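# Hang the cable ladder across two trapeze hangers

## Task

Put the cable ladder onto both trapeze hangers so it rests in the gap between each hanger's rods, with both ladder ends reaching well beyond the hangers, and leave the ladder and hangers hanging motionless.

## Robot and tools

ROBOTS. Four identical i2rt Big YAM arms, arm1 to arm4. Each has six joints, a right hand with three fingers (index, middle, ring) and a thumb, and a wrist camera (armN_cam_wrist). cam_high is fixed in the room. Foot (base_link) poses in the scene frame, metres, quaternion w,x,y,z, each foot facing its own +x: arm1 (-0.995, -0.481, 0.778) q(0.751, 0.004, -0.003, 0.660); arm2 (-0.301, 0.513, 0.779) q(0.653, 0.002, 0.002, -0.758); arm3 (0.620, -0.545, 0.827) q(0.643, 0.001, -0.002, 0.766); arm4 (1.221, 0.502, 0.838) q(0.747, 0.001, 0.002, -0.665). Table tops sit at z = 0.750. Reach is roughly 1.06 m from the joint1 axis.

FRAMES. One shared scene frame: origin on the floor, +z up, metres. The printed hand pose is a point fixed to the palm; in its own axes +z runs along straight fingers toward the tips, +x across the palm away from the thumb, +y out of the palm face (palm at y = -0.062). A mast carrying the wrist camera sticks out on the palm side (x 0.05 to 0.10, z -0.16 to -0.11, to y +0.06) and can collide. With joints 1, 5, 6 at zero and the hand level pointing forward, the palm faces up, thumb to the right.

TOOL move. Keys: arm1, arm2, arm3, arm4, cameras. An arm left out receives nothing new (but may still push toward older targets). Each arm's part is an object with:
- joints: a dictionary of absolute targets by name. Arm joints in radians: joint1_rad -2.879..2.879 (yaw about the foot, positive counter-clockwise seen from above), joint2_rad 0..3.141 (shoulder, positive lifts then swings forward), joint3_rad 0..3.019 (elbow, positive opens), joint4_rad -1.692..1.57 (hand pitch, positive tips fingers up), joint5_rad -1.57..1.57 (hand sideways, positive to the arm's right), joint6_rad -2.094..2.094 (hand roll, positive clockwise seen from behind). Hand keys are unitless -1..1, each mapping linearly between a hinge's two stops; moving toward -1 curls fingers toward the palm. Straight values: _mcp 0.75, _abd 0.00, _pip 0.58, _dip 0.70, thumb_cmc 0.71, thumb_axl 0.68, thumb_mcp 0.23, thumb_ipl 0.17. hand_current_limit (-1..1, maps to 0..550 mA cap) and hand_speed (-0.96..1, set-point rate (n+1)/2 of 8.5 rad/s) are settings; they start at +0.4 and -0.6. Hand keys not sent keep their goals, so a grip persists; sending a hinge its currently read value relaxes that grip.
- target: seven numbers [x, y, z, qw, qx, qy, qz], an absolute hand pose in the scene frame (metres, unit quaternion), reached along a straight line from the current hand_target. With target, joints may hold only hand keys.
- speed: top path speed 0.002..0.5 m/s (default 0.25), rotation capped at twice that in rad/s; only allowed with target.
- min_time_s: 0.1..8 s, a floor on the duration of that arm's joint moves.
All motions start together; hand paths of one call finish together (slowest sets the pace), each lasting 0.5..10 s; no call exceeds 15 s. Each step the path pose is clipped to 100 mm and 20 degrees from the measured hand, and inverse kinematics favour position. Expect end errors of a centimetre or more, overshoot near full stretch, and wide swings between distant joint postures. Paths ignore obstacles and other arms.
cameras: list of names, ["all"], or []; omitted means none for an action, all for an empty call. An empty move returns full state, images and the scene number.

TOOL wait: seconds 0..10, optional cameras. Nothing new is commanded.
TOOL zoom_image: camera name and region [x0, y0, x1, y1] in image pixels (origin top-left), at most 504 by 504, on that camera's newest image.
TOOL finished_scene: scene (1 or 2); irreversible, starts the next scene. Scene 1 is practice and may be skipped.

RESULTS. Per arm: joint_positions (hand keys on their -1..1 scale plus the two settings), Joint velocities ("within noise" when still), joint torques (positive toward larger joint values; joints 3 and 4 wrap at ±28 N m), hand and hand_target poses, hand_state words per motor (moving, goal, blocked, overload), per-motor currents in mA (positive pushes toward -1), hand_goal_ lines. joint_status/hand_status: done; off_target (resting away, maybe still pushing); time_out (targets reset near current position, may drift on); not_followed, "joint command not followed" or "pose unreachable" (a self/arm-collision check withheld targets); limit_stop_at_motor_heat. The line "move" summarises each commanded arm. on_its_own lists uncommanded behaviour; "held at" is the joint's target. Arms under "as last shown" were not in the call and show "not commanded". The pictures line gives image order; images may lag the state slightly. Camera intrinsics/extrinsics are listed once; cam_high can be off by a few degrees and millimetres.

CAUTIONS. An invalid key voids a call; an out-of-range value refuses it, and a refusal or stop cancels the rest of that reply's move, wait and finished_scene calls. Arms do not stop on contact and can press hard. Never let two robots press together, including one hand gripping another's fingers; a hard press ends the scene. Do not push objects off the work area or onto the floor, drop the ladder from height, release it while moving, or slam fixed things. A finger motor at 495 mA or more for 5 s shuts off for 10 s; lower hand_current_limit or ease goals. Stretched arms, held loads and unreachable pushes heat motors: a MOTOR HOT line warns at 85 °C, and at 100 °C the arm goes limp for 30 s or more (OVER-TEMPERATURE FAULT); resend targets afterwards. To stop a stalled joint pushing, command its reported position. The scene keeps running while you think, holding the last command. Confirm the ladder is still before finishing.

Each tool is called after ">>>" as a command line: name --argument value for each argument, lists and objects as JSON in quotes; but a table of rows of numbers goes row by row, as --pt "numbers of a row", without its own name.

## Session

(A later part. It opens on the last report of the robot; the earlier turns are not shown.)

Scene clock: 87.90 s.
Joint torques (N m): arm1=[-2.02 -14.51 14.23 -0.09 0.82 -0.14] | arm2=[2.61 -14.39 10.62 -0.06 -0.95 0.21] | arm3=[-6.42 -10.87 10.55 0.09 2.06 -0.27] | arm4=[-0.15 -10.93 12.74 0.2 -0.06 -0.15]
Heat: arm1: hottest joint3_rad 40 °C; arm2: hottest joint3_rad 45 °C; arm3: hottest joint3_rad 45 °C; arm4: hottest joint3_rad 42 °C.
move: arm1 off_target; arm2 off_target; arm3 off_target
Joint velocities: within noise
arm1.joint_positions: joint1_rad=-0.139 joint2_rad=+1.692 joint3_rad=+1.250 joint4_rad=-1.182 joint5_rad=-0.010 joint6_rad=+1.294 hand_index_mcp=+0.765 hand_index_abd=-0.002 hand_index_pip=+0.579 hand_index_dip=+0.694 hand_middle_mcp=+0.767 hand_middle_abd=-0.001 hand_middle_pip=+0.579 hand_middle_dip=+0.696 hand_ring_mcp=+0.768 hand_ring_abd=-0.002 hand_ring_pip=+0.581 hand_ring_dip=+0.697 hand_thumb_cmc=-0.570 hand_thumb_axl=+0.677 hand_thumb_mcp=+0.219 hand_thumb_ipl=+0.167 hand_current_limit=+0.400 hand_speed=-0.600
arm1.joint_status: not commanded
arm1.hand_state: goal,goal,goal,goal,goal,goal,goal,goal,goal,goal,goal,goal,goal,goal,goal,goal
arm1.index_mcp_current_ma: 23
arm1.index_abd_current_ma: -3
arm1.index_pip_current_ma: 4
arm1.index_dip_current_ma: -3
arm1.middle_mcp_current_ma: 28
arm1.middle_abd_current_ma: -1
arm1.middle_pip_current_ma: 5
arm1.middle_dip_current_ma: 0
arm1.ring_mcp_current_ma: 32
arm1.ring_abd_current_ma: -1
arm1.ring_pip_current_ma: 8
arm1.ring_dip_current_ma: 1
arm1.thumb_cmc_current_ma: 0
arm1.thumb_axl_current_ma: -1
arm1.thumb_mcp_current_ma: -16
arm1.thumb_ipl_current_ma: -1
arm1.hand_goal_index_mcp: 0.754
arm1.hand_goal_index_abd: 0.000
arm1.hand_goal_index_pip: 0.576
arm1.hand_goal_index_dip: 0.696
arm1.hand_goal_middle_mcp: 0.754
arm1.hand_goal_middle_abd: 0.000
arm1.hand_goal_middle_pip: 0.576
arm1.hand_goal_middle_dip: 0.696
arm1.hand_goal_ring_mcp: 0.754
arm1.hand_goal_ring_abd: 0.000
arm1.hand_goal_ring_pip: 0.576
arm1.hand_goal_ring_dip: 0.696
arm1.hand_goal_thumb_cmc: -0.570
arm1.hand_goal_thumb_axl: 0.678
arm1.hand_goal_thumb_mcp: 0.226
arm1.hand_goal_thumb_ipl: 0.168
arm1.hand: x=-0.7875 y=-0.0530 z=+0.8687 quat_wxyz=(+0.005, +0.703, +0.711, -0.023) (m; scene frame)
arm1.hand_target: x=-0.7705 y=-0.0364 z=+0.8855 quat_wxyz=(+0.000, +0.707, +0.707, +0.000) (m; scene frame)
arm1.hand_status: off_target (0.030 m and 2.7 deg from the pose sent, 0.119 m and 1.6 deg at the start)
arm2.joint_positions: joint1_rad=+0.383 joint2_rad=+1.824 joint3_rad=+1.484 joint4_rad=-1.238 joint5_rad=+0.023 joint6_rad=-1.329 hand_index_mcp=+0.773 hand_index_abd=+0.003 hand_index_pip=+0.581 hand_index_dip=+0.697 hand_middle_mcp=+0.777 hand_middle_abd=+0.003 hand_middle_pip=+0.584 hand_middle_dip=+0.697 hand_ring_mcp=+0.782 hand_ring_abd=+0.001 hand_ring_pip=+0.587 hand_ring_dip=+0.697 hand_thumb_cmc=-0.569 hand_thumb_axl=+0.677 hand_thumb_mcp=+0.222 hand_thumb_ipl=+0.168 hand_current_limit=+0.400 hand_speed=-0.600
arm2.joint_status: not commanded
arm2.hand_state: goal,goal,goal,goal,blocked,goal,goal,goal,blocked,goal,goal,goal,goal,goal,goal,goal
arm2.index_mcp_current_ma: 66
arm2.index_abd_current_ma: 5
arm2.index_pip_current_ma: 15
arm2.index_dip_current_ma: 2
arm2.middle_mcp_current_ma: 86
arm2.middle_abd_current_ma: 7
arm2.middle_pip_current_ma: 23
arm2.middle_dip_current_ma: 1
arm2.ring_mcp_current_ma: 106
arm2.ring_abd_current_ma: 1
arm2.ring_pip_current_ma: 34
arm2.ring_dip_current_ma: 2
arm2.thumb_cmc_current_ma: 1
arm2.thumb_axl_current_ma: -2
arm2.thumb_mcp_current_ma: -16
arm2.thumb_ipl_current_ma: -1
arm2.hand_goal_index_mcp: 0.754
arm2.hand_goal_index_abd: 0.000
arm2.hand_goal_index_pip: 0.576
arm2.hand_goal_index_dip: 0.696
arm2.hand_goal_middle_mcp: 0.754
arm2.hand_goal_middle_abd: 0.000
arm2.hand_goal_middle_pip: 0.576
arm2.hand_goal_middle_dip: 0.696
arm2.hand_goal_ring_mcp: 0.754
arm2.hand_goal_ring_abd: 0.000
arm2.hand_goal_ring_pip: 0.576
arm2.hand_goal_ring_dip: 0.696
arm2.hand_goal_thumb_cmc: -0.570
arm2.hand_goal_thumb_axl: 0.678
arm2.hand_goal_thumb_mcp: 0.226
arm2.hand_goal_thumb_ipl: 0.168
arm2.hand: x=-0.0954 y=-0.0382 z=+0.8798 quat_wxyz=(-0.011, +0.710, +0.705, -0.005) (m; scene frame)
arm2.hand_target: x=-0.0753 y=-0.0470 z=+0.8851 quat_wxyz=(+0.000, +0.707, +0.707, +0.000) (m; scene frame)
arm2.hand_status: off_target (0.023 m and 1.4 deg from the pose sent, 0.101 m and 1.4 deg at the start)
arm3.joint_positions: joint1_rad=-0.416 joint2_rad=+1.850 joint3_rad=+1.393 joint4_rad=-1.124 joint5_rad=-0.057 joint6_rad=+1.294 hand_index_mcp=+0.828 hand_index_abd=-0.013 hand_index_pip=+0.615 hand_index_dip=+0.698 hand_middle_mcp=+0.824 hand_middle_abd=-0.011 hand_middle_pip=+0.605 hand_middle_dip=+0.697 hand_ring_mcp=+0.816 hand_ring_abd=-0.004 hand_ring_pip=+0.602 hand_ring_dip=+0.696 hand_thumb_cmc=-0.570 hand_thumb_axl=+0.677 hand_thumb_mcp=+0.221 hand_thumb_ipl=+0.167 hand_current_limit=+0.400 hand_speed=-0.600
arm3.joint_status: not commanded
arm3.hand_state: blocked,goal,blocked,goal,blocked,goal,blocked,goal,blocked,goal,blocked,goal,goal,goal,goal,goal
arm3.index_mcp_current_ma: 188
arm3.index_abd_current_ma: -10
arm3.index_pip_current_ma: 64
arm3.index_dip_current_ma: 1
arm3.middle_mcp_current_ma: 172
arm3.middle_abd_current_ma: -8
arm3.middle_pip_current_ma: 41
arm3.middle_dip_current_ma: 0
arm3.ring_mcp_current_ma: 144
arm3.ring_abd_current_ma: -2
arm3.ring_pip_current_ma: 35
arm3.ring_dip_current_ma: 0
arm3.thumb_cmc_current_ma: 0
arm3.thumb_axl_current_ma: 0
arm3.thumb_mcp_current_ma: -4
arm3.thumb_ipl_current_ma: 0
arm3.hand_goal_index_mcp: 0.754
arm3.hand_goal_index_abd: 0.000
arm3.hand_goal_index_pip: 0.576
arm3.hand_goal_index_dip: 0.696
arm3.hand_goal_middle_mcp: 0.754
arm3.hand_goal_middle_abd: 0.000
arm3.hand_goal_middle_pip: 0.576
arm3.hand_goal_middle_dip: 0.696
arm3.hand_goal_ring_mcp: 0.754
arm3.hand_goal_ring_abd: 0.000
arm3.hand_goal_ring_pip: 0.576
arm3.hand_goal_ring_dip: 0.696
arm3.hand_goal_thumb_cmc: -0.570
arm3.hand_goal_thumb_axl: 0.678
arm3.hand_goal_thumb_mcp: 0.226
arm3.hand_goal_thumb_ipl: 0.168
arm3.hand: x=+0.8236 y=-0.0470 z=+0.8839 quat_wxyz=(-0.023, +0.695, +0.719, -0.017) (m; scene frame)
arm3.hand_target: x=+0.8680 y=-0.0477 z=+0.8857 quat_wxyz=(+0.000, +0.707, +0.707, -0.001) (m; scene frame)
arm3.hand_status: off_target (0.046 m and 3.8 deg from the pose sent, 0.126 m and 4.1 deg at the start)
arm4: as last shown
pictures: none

>>> move --arm1 '{"target": [-0.665, -0.03, 0.885, 0, 0.7071, 0.7071, 0], "speed": 0.12}' --arm2 '{"target": [0.02, -0.048, 0.885, 0, 0.7071, 0.7071, 0], "speed": 0.1}' --arm3 '{"target": [0.968, -0.043, 0.885, 0, 0.7071, 0.7071, 0], "speed": 0.09}' --arm4 '{"target": [1.22, 0.10, 1.10, 0, 0.7071, 0.7071, 0], "speed": 0.15}' --cameras '["cam_high", "arm3_cam_wrist"]'

>>> zoom_image --camera "cam_high" --region '[370, 150, 700, 320]'

Scene clock: 90.07 s.
Joint torques (N m): arm1=[-2.84 -15.74 15.3 0.81 1.09 -0.13] | arm2=[3.02 -15.09 11.11 0.39 -0.96 0.22] | arm3=[-6.12 -11.93 11.59 0.8 1.96 -0.24] | arm4=[-0.5 -11.81 9.09 0.43 -0.13 0.06]
Heat: arm1: hottest joint3_rad 41 °C; arm2: hottest joint3_rad 45 °C; arm3: hottest joint3_rad 45 °C; arm4: hottest joint3_rad 42 °C.
move: arm1 off_target; arm2 off_target; arm3 off_target; arm4 done
Joint velocities: within noise
arm1.joint_positions: joint1_rad=-0.316 joint2_rad=+1.792 joint3_rad=+1.386 joint4_rad=-1.242 joint5_rad=-0.015 joint6_rad=+1.108 hand_index_mcp=+0.779 hand_index_abd=+0.001 hand_index_pip=+0.586 hand_index_dip=+0.694 hand_middle_mcp=+0.777 hand_middle_abd=+0.000 hand_middle_pip=+0.585 hand_middle_dip=+0.696 hand_ring_mcp=+0.781 hand_ring_abd=+0.000 hand_ring_pip=+0.582 hand_ring_dip=+0.696 hand_thumb_cmc=-0.570 hand_thumb_axl=+0.677 hand_thumb_mcp=+0.219 hand_thumb_ipl=+0.167 hand_current_limit=+0.400 hand_speed=-0.600
arm1.joint_status: not commanded
arm1.hand_state: blocked,goal,goal,goal,blocked,goal,goal,goal,blocked,goal,goal,goal,goal,goal,goal,goal
arm1.index_mcp_current_ma: 66
arm1.index_abd_current_ma: 1
arm1.index_pip_current_ma: 20
arm1.index_dip_current_ma: -3
arm1.middle_mcp_current_ma: 60
arm1.middle_abd_current_ma: 0
arm1.middle_pip_current_ma: 16
arm1.middle_dip_current_ma: 0
arm1.ring_mcp_current_ma: 72
arm1.ring_abd_current_ma: 0
arm1.ring_pip_current_ma: 10
arm1.ring_dip_current_ma: 0
arm1.thumb_cmc_current_ma: 0
arm1.thumb_axl_current_ma: -1
arm1.thumb_mcp_current_ma: -16
arm1.thumb_ipl_current_ma: -1
arm1.hand_goal_index_mcp: 0.754
arm1.hand_goal_index_abd: 0.000
arm1.hand_goal_index_pip: 0.576
arm1.hand_goal_index_dip: 0.696
arm1.hand_goal_middle_mcp: 0.754
arm1.hand_goal_middle_abd: 0.000
arm1.hand_goal_middle_pip: 0.576
arm1.hand_goal_middle_dip: 0.696
arm1.hand_goal_ring_mcp: 0.754
arm1.hand_goal_ring_abd: 0.000
arm1.hand_goal_ring_pip: 0.576
arm1.hand_goal_ring_dip: 0.696
arm1.hand_goal_thumb_cmc: -0.570
arm1.hand_goal_thumb_axl: 0.678
arm1.hand_goal_thumb_mcp: 0.226
arm1.hand_goal_thumb_ipl: 0.168
arm1.hand: x=-0.6950 y=-0.0482 z=+0.8664 quat_wxyz=(+0.001, +0.700, +0.713, -0.036) (m; scene frame)
arm1.hand_target: x=-0.6662 y=-0.0322 z=+0.8861 quat_wxyz=(+0.000, +0.707, +0.707, +0.000) (m; scene frame)
arm1.hand_status: off_target (0.040 m and 4.3 deg from the pose sent, 0.126 m and 2.7 deg at the start)
arm2.joint_positions: joint1_rad=+0.538 joint2_rad=+1.901 joint3_rad=+1.596 joint4_rad=-1.291 joint5_rad=+0.024 joint6_rad=-1.172 hand_index_mcp=+0.774 hand_index_abd=+0.001 hand_index_pip=+0.581 hand_index_dip=+0.696 hand_middle_mcp=+0.780 hand_middle_abd=+0.001 hand_middle_pip=+0.584 hand_middle_dip=+0.696 hand_ring_mcp=+0.786 hand_ring_abd=+0.000 hand_ring_pip=+0.588 hand_ring_dip=+0.697 hand_thumb_cmc=-0.569 hand_thumb_axl=+0.677 hand_thumb_mcp=+0.222 hand_thumb_ipl=+0.168 hand_current_limit=+0.400 hand_speed=-0.600
arm2.joint_status: not commanded
arm2.hand_state: blocked,goal,goal,goal,blocked,goal,goal,goal,blocked,goal,goal,goal,goal,goal,goal,goal
arm2.index_mcp_current_ma: 74
arm2.index_abd_current_ma: 2
arm2.index_pip_current_ma: 15
arm2.index_dip_current_ma: 0
arm2.middle_mcp_current_ma: 97
arm2.middle_abd_current_ma: 1
arm2.middle_pip_current_ma: 25
arm2.middle_dip_current_ma: -1
arm2.ring_mcp_current_ma: 124
arm2.ring_abd_current_ma: 0
arm2.ring_pip_current_ma: 37
arm2.ring_dip_current_ma: 1
arm2.thumb_cmc_current_ma: 1
arm2.thumb_axl_current_ma: -2
arm2.thumb_mcp_current_ma: -16
arm2.thumb_ipl_current_ma: -1
arm2.hand_goal_index_mcp: 0.754
arm2.hand_goal_index_abd: 0.000
arm2.hand_goal_index_pip: 0.576
arm2.hand_goal_index_dip: 0.696
arm2.hand_goal_middle_mcp: 0.754
arm2.hand_goal_middle_abd: 0.000
arm2.hand_goal_middle_pip: 0.576
arm2.hand_goal_middle_dip: 0.696
arm2.hand_goal_ring_mcp: 0.754
arm2.hand_goal_ring_abd: 0.000
arm2.hand_goal_ring_pip: 0.576
arm2.hand_goal_ring_dip: 0.696
arm2.hand_goal_thumb_cmc: -0.570
arm2.hand_goal_thumb_axl: 0.678
arm2.hand_goal_thumb_mcp: 0.226
arm2.hand_goal_thumb_ipl: 0.168
arm2.hand: x=-0.0062 y=-0.0380 z=+0.8784 quat_wxyz=(-0.017, +0.711, +0.703, -0.004) (m; scene frame)
arm2.hand_target: x=+0.0195 y=-0.0464 z=+0.8854 quat_wxyz=(+0.000, +0.707, +0.707, +0.000) (m; scene frame)
arm2.hand_status: off_target (0.029 m and 2.1 deg from the pose sent, 0.116 m and 1.4 deg at the start)
arm3.joint_positions: joint1_rad=-0.572 joint2_rad=+1.932 joint3_rad=+1.520 joint4_rad=-1.196 joint5_rad=-0.053 joint6_rad=+1.137 hand_index_mcp=+0.828 hand_index_abd=-0.012 hand_index_pip=+0.615 hand_index_dip=+0.699 hand_middle_mcp=+0.824 hand_middle_abd=-0.007 hand_middle_pip=+0.605 hand_middle_dip=+0.697 hand_ring_mcp=+0.816 hand_ring_abd=+0.000 hand_ring_pip=+0.602 hand_ring_dip=+0.696 hand_thumb_cmc=-0.570 hand_thumb_axl=+0.677 hand_thumb_mcp=+0.221 hand_thumb_ipl=+0.167 hand_current_limit=+0.400 hand_speed=-0.600
arm3.joint_status: not commanded
arm3.hand_state: blocked,goal,blocked,goal,blocked,goal,blocked,goal,blocked,goal,blocked,goal,goal,goal,goal,goal
arm3.index_mcp_current_ma: 188
arm3.index_abd_current_ma: -9
arm3.index_pip_current_ma: 64
arm3.index_dip_current_ma: 2
arm3.middle_mcp_current_ma: 172
arm3.middle_abd_current_ma: -4
arm3.middle_pip_current_ma: 41
arm3.middle_dip_current_ma: 0
arm3.ring_mcp_current_ma: 144
arm3.ring_abd_current_ma: 0
arm3.ring_pip_current_ma: 35
arm3.ring_dip_current_ma: 0
arm3.thumb_cmc_current_ma: 0
arm3.thumb_axl_current_ma: 0
arm3.thumb_mcp_current_ma: -4
arm3.thumb_ipl_current_ma: 0
arm3.hand_goal_index_mcp: 0.754
arm3.hand_goal_index_abd: 0.000
arm3.hand_goal_index_pip: 0.576
arm3.hand_goal_index_dip: 0.696
arm3.hand_goal_middle_mcp: 0.754
arm3.hand_goal_middle_abd: 0.000
arm3.hand_goal_middle_pip: 0.576
arm3.hand_goal_middle_dip: 0.696
arm3.hand_goal_ring_mcp: 0.754
arm3.hand_goal_ring_abd: 0.000
arm3.hand_goal_ring_pip: 0.576
arm3.hand_goal_ring_dip: 0.696
arm3.hand_goal_thumb_cmc: -0.570
arm3.hand_goal_thumb_axl: 0.678
arm3.hand_goal_thumb_mcp: 0.226
arm3.hand_goal_thumb_ipl: 0.168
arm3.hand: x=+0.9140 y=-0.0459 z=+0.8844 quat_wxyz=(-0.019, +0.694, +0.719, -0.025) (m; scene frame)
arm3.hand_target: x=+0.9653 y=-0.0469 z=+0.8863 quat_wxyz=(+0.001, +0.708, +0.707, +0.000) (m; scene frame)
arm3.hand_status: off_target (0.054 m and 4.1 deg from the pose sent, 0.144 m and 3.8 deg at the start)
arm4.joint_positions: joint1_rad=-0.338 joint2_rad=+1.366 joint3_rad=+1.341 joint4_rad=-1.566 joint5_rad=-0.003 joint6_rad=-1.805 hand_index_mcp=+0.754 hand_index_abd=+0.003 hand_index_pip=+0.577 hand_index_dip=+0.696 hand_middle_mcp=+0.754 hand_middle_abd=+0.002 hand_middle_pip=+0.577 hand_middle_dip=+0.696 hand_ring_mcp=+0.754 hand_ring_abd=+0.002 hand_ring_pip=+0.577 hand_ring_dip=+0.696 hand_thumb_cmc=-0.569 hand_thumb_axl=+0.677 hand_thumb_mcp=+0.224 hand_thumb_ipl=+0.168 hand_current_limit=+0.400 hand_speed=-0.600
arm4.joint_status: not commanded
arm4.hand_state: goal,goal,goal,goal,goal,goal,goal,goal,goal,goal,goal,goal,goal,goal,goal,goal
arm4.index_mcp_current_ma: 1
arm4.index_abd_current_ma: 11
arm4.index_pip_current_ma: 4
arm4.index_dip_current_ma: 0
arm4.middle_mcp_current_ma: 2
arm4.middle_abd_current_ma: 9
arm4.middle_pip_current_ma: 4
arm4.middle_dip_current_ma: 0
arm4.ring_mcp_current_ma: 2
arm4.ring_abd_current_ma: 9
arm4.ring_pip_current_ma: 3
arm4.ring_dip_current_ma: 0
arm4.thumb_cmc_current_ma: 7
arm4.thumb_axl_current_ma: -4
arm4.thumb_mcp_current_ma: -14
arm4.thumb_ipl_current_ma: -2
arm4.hand_goal_index_mcp: 0.754
arm4.hand_goal_index_abd: 0.000
arm4.hand_goal_index_pip: 0.576
arm4.hand_goal_index_dip: 0.696
arm4.hand_goal_middle_mcp: 0.754
arm4.hand_goal_middle_abd: 0.000
arm4.hand_goal_middle_pip: 0.576
arm4.hand_goal_middle_dip: 0.696
arm4.hand_goal_ring_mcp: 0.754
arm4.hand_goal_ring_abd: 0.000
arm4.hand_goal_ring_pip: 0.576
arm4.hand_goal_ring_dip: 0.696
arm4.hand_goal_thumb_cmc: -0.570
arm4.hand_goal_thumb_axl: 0.678
arm4.hand_goal_thumb_mcp: 0.226
arm4.hand_goal_thumb_ipl: 0.168
arm4.hand: x=+1.2210 y=+0.1003 z=+1.0945 quat_wxyz=(-0.006, +0.703, +0.711, +0.010) (m; scene frame)
arm4.hand_target: x=+1.2199 y=+0.1001 z=+1.1000 quat_wxyz=(+0.000, +0.707, +0.707, +0.000) (m; scene frame)
arm4.hand_status: done (0.006 m and 1.5 deg from the pose sent, 0.141 m and 2.0 deg at the start)
pictures: arm3_cam_wrist, cam_high
camera_calibration:
arm3_cam_wrist: T_world_to_cam=[[0.674946, -0.737822, -0.00810445, -0.614843], [-0.434443, -0.406251, 0.803877, -0.38941], [-0.596411, -0.539053, -0.59474, 1.17168], [0, 0, 0, 1]] pos_world=[0.944611, 0.0197536, 1.0049]

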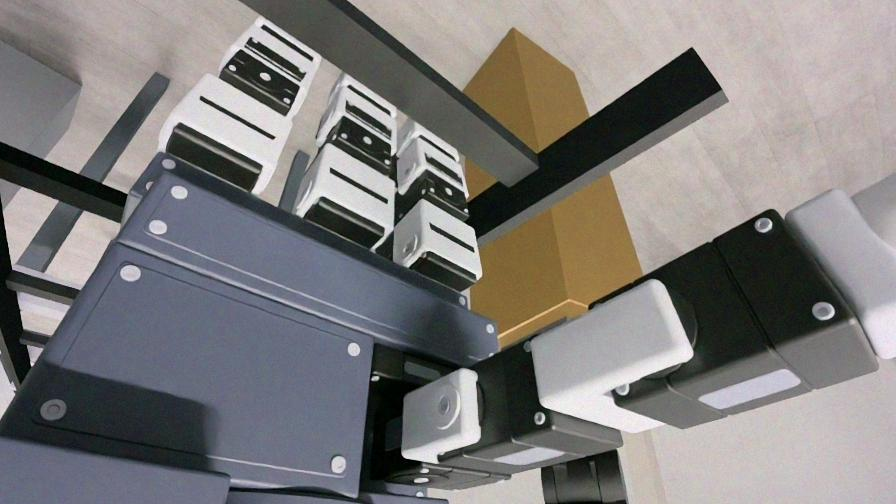

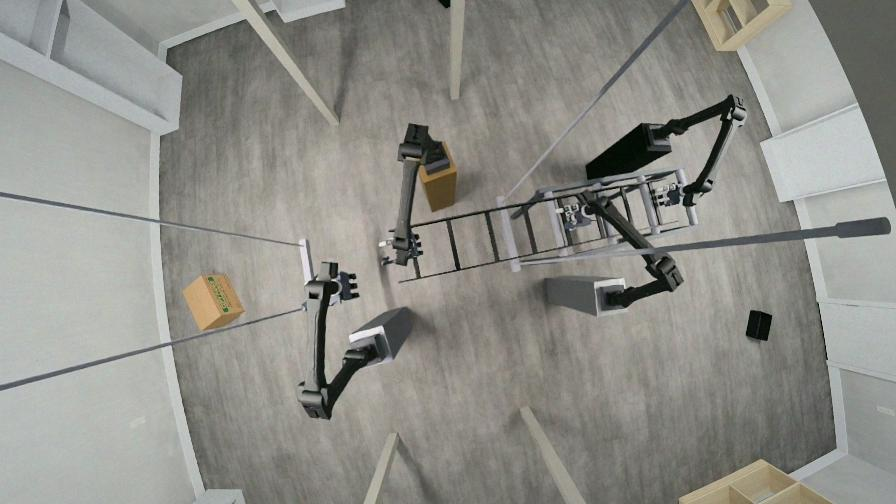

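Scaled by 1.527 from the camera's 896x504 image, which has a finer 1280x720 frame.

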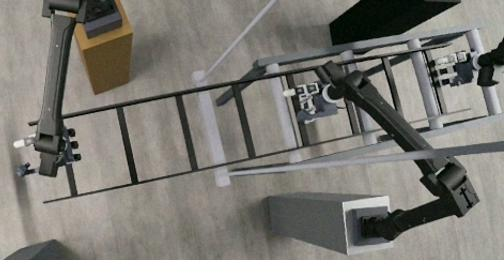

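>>> zoom_image --camera "cam_high" --region '[470, 180, 570, 290]'

Scaled by 4.582 from the camera's 896x504 image, which has a finer 1280x720 frame.

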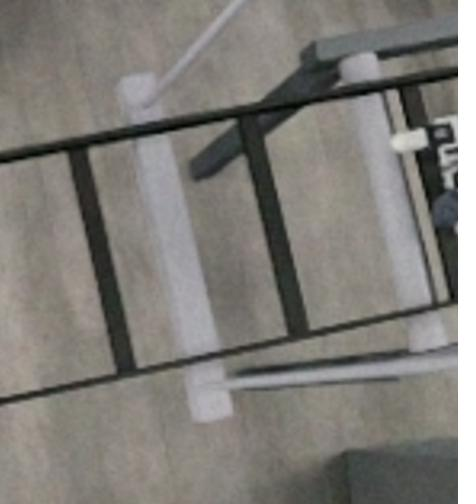

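>>> move --arm2 '{"target": [-0.03, -0.045, 1.02, 0, 0.7071, 0.7071, 0], "speed": 0.25}' --arm1 '{"target": [-0.64, -0.03, 0.885, 0, 0.7071, 0.7071, 0], "speed": 0.1}' --arm3 '{"target": [0.993, -0.043, 0.885, 0, 0.7071, 0.7071, 0], "speed": 0.09}'

>>> move --arm2 '{"target": [-0.24, -0.045, 1.02, 0, 0.7071, 0.7071, 0], "speed": 0.25}' --cameras '["arm2_cam_wrist"]'

Scene clock: 92.03 s.
Joint torques (N m): arm1=[-5.01 -15.33 16.21 1.1 1.73 -0.2] | arm2=[0.38 -15.44 10.45 -0.13 -0.29 -0.05] | arm3=[-7.82 -11.63 12.12 1.33 2.46 -0.35] | arm4=[-0.67 -11.87 9.1 0.4 -0.12 0.06]
Heat: arm1: hottest joint3_rad 41 °C; arm2: hottest joint3_rad 46 °C; arm3: hottest joint3_rad 46 °C; arm4: hottest joint3_rad 42 °C.
move: arm1 off_target; arm2 done; arm3 off_target
Joint velocities: within noise
arm1.joint_positions: joint1_rad=-0.334 joint2_rad=+1.811 joint3_rad=+1.410 joint4_rad=-1.264 joint5_rad=-0.030 joint6_rad=+1.078 hand_index_mcp=+0.789 hand_index_abd=+0.002 hand_index_pip=+0.589 hand_index_dip=+0.694 hand_middle_mcp=+0.785 hand_middle_abd=+0.001 hand_middle_pip=+0.585 hand_middle_dip=+0.695 hand_ring_mcp=+0.787 hand_ring_abd=+0.001 hand_ring_pip=+0.584 hand_ring_dip=+0.696 hand_thumb_cmc=-0.570 hand_thumb_axl=+0.677 hand_thumb_mcp=+0.219 hand_thumb_ipl=+0.167 hand_current_limit=+0.400 hand_speed=-0.600
arm1.joint_status: not commanded
arm1.hand_state: blocked,goal,goal,goal,blocked,goal,goal,goal,blocked,goal,goal,goal,goal,goal,goal,goal
arm1.index_mcp_current_ma: 101
arm1.index_abd_current_ma: 2
arm1.index_pip_current_ma: 26
arm1.index_dip_current_ma: -3
arm1.middle_mcp_current_ma: 86
arm1.middle_abd_current_ma: 0
arm1.middle_pip_current_ma: 17
arm1.middle_dip_current_ma: -1
arm1.ring_mcp_current_ma: 93
arm1.ring_abd_current_ma: 0
arm1.ring_pip_current_ma: 14
arm1.ring_dip_current_ma: 0
arm1.thumb_cmc_current_ma: 0
arm1.thumb_axl_current_ma: -1
arm1.thumb_mcp_current_ma: -16
arm1.thumb_ipl_current_ma: -1
arm1.hand_goal_index_mcp: 0.754
arm1.hand_goal_index_abd: 0.000
arm1.hand_goal_index_pip: 0.576
arm1.hand_goal_index_dip: 0.696
arm1.hand_goal_middle_mcp: 0.754
arm1.hand_goal_middle_abd: 0.000
arm1.hand_goal_middle_pip: 0.576
arm1.hand_goal_middle_dip: 0.696
arm1.hand_goal_ring_mcp: 0.754
arm1.hand_goal_ring_abd: 0.000
arm1.hand_goal_ring_pip: 0.576
arm1.hand_goal_ring_dip: 0.696
arm1.hand_goal_thumb_cmc: -0.570
arm1.hand_goal_thumb_axl: 0.678
arm1.hand_goal_thumb_mcp: 0.226
arm1.hand_goal_thumb_ipl: 0.168
arm1.hand: x=-0.6877 y=-0.0469 z=+0.8643 quat_wxyz=(-0.004, +0.696, +0.717, -0.046) (m; scene frame)
arm1.hand_target: x=-0.6425 y=-0.0341 z=+0.8866 quat_wxyz=(+0.001, +0.708, +0.706, +0.000) (m; scene frame)
arm1.hand_status: off_target (0.055 m and 5.6 deg from the pose sent, 0.061 m and 4.3 deg at the start)
arm2.joint_positions: joint1_rad=+0.488 joint2_rad=+1.809 joint3_rad=+1.815 joint4_rad=-1.584 joint5_rad=+0.005 joint6_rad=-1.222 hand_index_mcp=+0.755 hand_index_abd=+0.001 hand_index_pip=+0.578 hand_index_dip=+0.696 hand_middle_mcp=+0.755 hand_middle_abd=+0.002 hand_middle_pip=+0.578 hand_middle_dip=+0.696 hand_ring_mcp=+0.755 hand_ring_abd=+0.001 hand_ring_pip=+0.579 hand_ring_dip=+0.697 hand_thumb_cmc=-0.569 hand_thumb_axl=+0.677 hand_thumb_mcp=+0.222 hand_thumb_ipl=+0.168 hand_current_limit=+0.400 hand_speed=-0.600
arm2.joint_status: not commanded
arm2.hand_state: goal,goal,goal,goal,goal,goal,goal,goal,goal,goal,goal,goal,goal,goal,goal,goal
arm2.index_mcp_current_ma: 2
arm2.index_abd_current_ma: 2
arm2.index_pip_current_ma: 6
arm2.index_dip_current_ma: 0
arm2.middle_mcp_current_ma: 2
arm2.middle_abd_current_ma: 3
arm2.middle_pip_current_ma: 5
arm2.middle_dip_current_ma: 0
arm2.ring_mcp_current_ma: 2
arm2.ring_abd_current_ma: 2
arm2.ring_pip_current_ma: 7
arm2.ring_dip_current_ma: 1
arm2.thumb_cmc_current_ma: 1
arm2.thumb_axl_current_ma: -2
arm2.thumb_mcp_current_ma: -16
arm2.thumb_ipl_current_ma: -1
arm2.hand_goal_index_mcp: 0.754
arm2.hand_goal_index_abd: 0.000
arm2.hand_goal_index_pip: 0.576
arm2.hand_goal_index_dip: 0.696
arm2.hand_goal_middle_mcp: 0.754
arm2.hand_goal_middle_abd: 0.000
arm2.hand_goal_middle_pip: 0.576
arm2.hand_goal_middle_dip: 0.696
arm2.hand_goal_ring_mcp: 0.754
arm2.hand_goal_ring_abd: 0.000
arm2.hand_goal_ring_pip: 0.576
arm2.hand_goal_ring_dip: 0.696
arm2.hand_goal_thumb_cmc: -0.570
arm2.hand_goal_thumb_axl: 0.678
arm2.hand_goal_thumb_mcp: 0.226
arm2.hand_goal_thumb_ipl: 0.168
arm2.hand: x=-0.0327 y=-0.0383 z=+1.0131 quat_wxyz=(-0.006, +0.710, +0.704, +0.002) (m; scene frame)
arm2.hand_target: x=-0.0301 y=-0.0448 z=+1.0199 quat_wxyz=(+0.000, +0.707, +0.707, +0.000) (m; scene frame)
arm2.hand_status: done (0.010 m and 0.9 deg from the pose sent, 0.144 m and 2.1 deg at the start)
arm3.joint_positions: joint1_rad=-0.586 joint2_rad=+1.951 joint3_rad=+1.547 joint4_rad=-1.223 joint5_rad=-0.066 joint6_rad=+1.113 hand_index_mcp=+0.830 hand_index_abd=-0.012 hand_index_pip=+0.615 hand_index_dip=+0.699 hand_middle_mcp=+0.824 hand_middle_abd=-0.005 hand_middle_pip=+0.605 hand_middle_dip=+0.697 hand_ring_mcp=+0.816 hand_ring_abd=+0.000 hand_ring_pip=+0.602 hand_ring_dip=+0.696 hand_thumb_cmc=-0.570 hand_thumb_axl=+0.677 hand_thumb_mcp=+0.221 hand_thumb_ipl=+0.167 hand_current_limit=+0.400 hand_speed=-0.600
arm3.joint_status: not commanded
arm3.hand_state: blocked,goal,blocked,goal,blocked,goal,blocked,goal,blocked,goal,blocked,goal,goal,goal,goal,goal
arm3.index_mcp_current_ma: 194
arm3.index_abd_current_ma: -9
arm3.index_pip_current_ma: 66
arm3.index_dip_current_ma: 2
arm3.middle_mcp_current_ma: 173
arm3.middle_abd_current_ma: -2
arm3.middle_pip_current_ma: 41
arm3.middle_dip_current_ma: 0
arm3.ring_mcp_current_ma: 144
arm3.ring_abd_current_ma: 0
arm3.ring_pip_current_ma: 35
arm3.ring_dip_current_ma: 0
arm3.thumb_cmc_current_ma: 0
arm3.thumb_axl_current_ma: 0
arm3.thumb_mcp_current_ma: -4
arm3.thumb_ipl_current_ma: 0
arm3.hand_goal_index_mcp: 0.754
arm3.hand_goal_index_abd: 0.000
arm3.hand_goal_index_pip: 0.576
arm3.hand_goal_index_dip: 0.696
arm3.hand_goal_middle_mcp: 0.754
arm3.hand_goal_middle_abd: 0.000
arm3.hand_goal_middle_pip: 0.576
arm3.hand_goal_middle_dip: 0.696
arm3.hand_goal_ring_mcp: 0.754
arm3.hand_goal_ring_abd: 0.000
arm3.hand_goal_ring_pip: 0.576
arm3.hand_goal_ring_dip: 0.696
arm3.hand_goal_thumb_cmc: -0.570
arm3.hand_goal_thumb_axl: 0.678
arm3.hand_goal_thumb_mcp: 0.226
arm3.hand_goal_thumb_ipl: 0.168
arm3.hand: x=+0.9206 y=-0.0445 z=+0.8827 quat_wxyz=(-0.023, +0.691, +0.722, -0.036) (m; scene frame)
arm3.hand_target: x=+0.9882 y=-0.0495 z=+0.8873 quat_wxyz=(+0.002, +0.708, +0.706, -0.001) (m; scene frame)
arm3.hand_status: off_target (0.072 m and 5.5 deg from the pose sent, 0.079 m and 4.2 deg at the start)
arm4: as last shown
arm4.hand: x=+1.2209 y=+0.1003 z=+1.0945 quat_wxyz=(-0.006, +0.703, +0.711, +0.010) (m; scene frame)
pictures: none

Scene clock: 93.73 s.
Joint torques (N m): arm1=[-4.78 -15.97 16.27 1.03 1.77 -0.24] | arm2=[1.38 -16.32 7.95 0.58 -0.29 -0.09] | arm3=[-8 -11.58 12.11 1.13 2.49 -0.34] | arm4=[-0.5 -11.99 9.05 0.4 -0.13 0.05]
Heat: arm1: hottest joint3_rad 41 °C; arm2: hottest joint3_rad 46 °C; arm3: hottest joint3_rad 46 °C; arm4: hottest joint3_rad 42 °C.
move: arm2 done
Joint velocities: within noise
arm1, arm3, arm4: as last shown
arm2.joint_positions: joint1_rad=+0.099 joint2_rad=+1.745 joint3_rad=+1.730 joint4_rad=-1.570 joint5_rad=+0.003 joint6_rad=-1.603 hand_index_mcp=+0.754 hand_index_abd=+0.001 hand_index_pip=+0.578 hand_index_dip=+0.696 hand_middle_mcp=+0.754 hand_middle_abd=+0.002 hand_middle_pip=+0.578 hand_middle_dip=+0.696 hand_ring_mcp=+0.754 hand_ring_abd=+0.001 hand_ring_pip=+0.578 hand_ring_dip=+0.697 hand_thumb_cmc=-0.569 hand_thumb_axl=+0.677 hand_thumb_mcp=+0.222 hand_thumb_ipl=+0.168 hand_current_limit=+0.400 hand_speed=-0.600
arm2.joint_status: not commanded
arm2.hand_state: goal,goal,goal,goal,goal,goal,goal,goal,goal,goal,goal,goal,goal,goal,goal,goal
arm2.index_mcp_current_ma: -1
arm2.index_abd_current_ma: 2
arm2.index_pip_current_ma: 5
arm2.index_dip_current_ma: 0
arm2.middle_mcp_current_ma: 0
arm2.middle_abd_current_ma: 3
arm2.middle_pip_current_ma: 5
arm2.middle_dip_current_ma: 0
arm2.ring_mcp_current_ma: 0
arm2.ring_abd_current_ma: 2
arm2.ring_pip_current_ma: 6
arm2.ring_dip_current_ma: 1
arm2.thumb_cmc_current_ma: 1
arm2.thumb_axl_current_ma: -2
arm2.thumb_mcp_current_ma: -16
arm2.thumb_ipl_current_ma: -1
arm2.hand_goal_index_mcp: 0.754
arm2.hand_goal_index_abd: 0.000
arm2.hand_goal_index_pip: 0.576
arm2.hand_goal_index_dip: 0.696
arm2.hand_goal_middle_mcp: 0.754
arm2.hand_goal_middle_abd: 0.000
arm2.hand_goal_middle_pip: 0.576
arm2.hand_goal_middle_dip: 0.696
arm2.hand_goal_ring_mcp: 0.754
arm2.hand_goal_ring_abd: 0.000
arm2.hand_goal_ring_pip: 0.576
arm2.hand_goal_ring_dip: 0.696
arm2.hand_goal_thumb_cmc: -0.570
arm2.hand_goal_thumb_axl: 0.678
arm2.hand_goal_thumb_mcp: 0.226
arm2.hand_goal_thumb_ipl: 0.168
arm2.hand: x=-0.2449 y=-0.0448 z=+1.0139 quat_wxyz=(-0.008, +0.713, +0.701, +0.007) (m; scene frame)
arm2.hand_target: x=-0.2400 y=-0.0449 z=+1.0201 quat_wxyz=(+0.000, +0.707, +0.707, +0.000) (m; scene frame)
arm2.hand_status: done (0.008 m and 1.6 deg from the pose sent, 0.207 m and 0.9 deg at the start)
pictures: arm2_cam_wrist
camera_calibration:
arm2_cam_wrist: T_world_to_cam=[[0.579218, -0.81507, 0.0129379, 0.122731], [-0.51658, -0.35473, 0.779302, -0.994335], [-0.630596, -0.458069, -0.626515, 0.581697], [0, 0, 0, 1]] pos_world=[-0.217925, 0.0137713, 1.13774]

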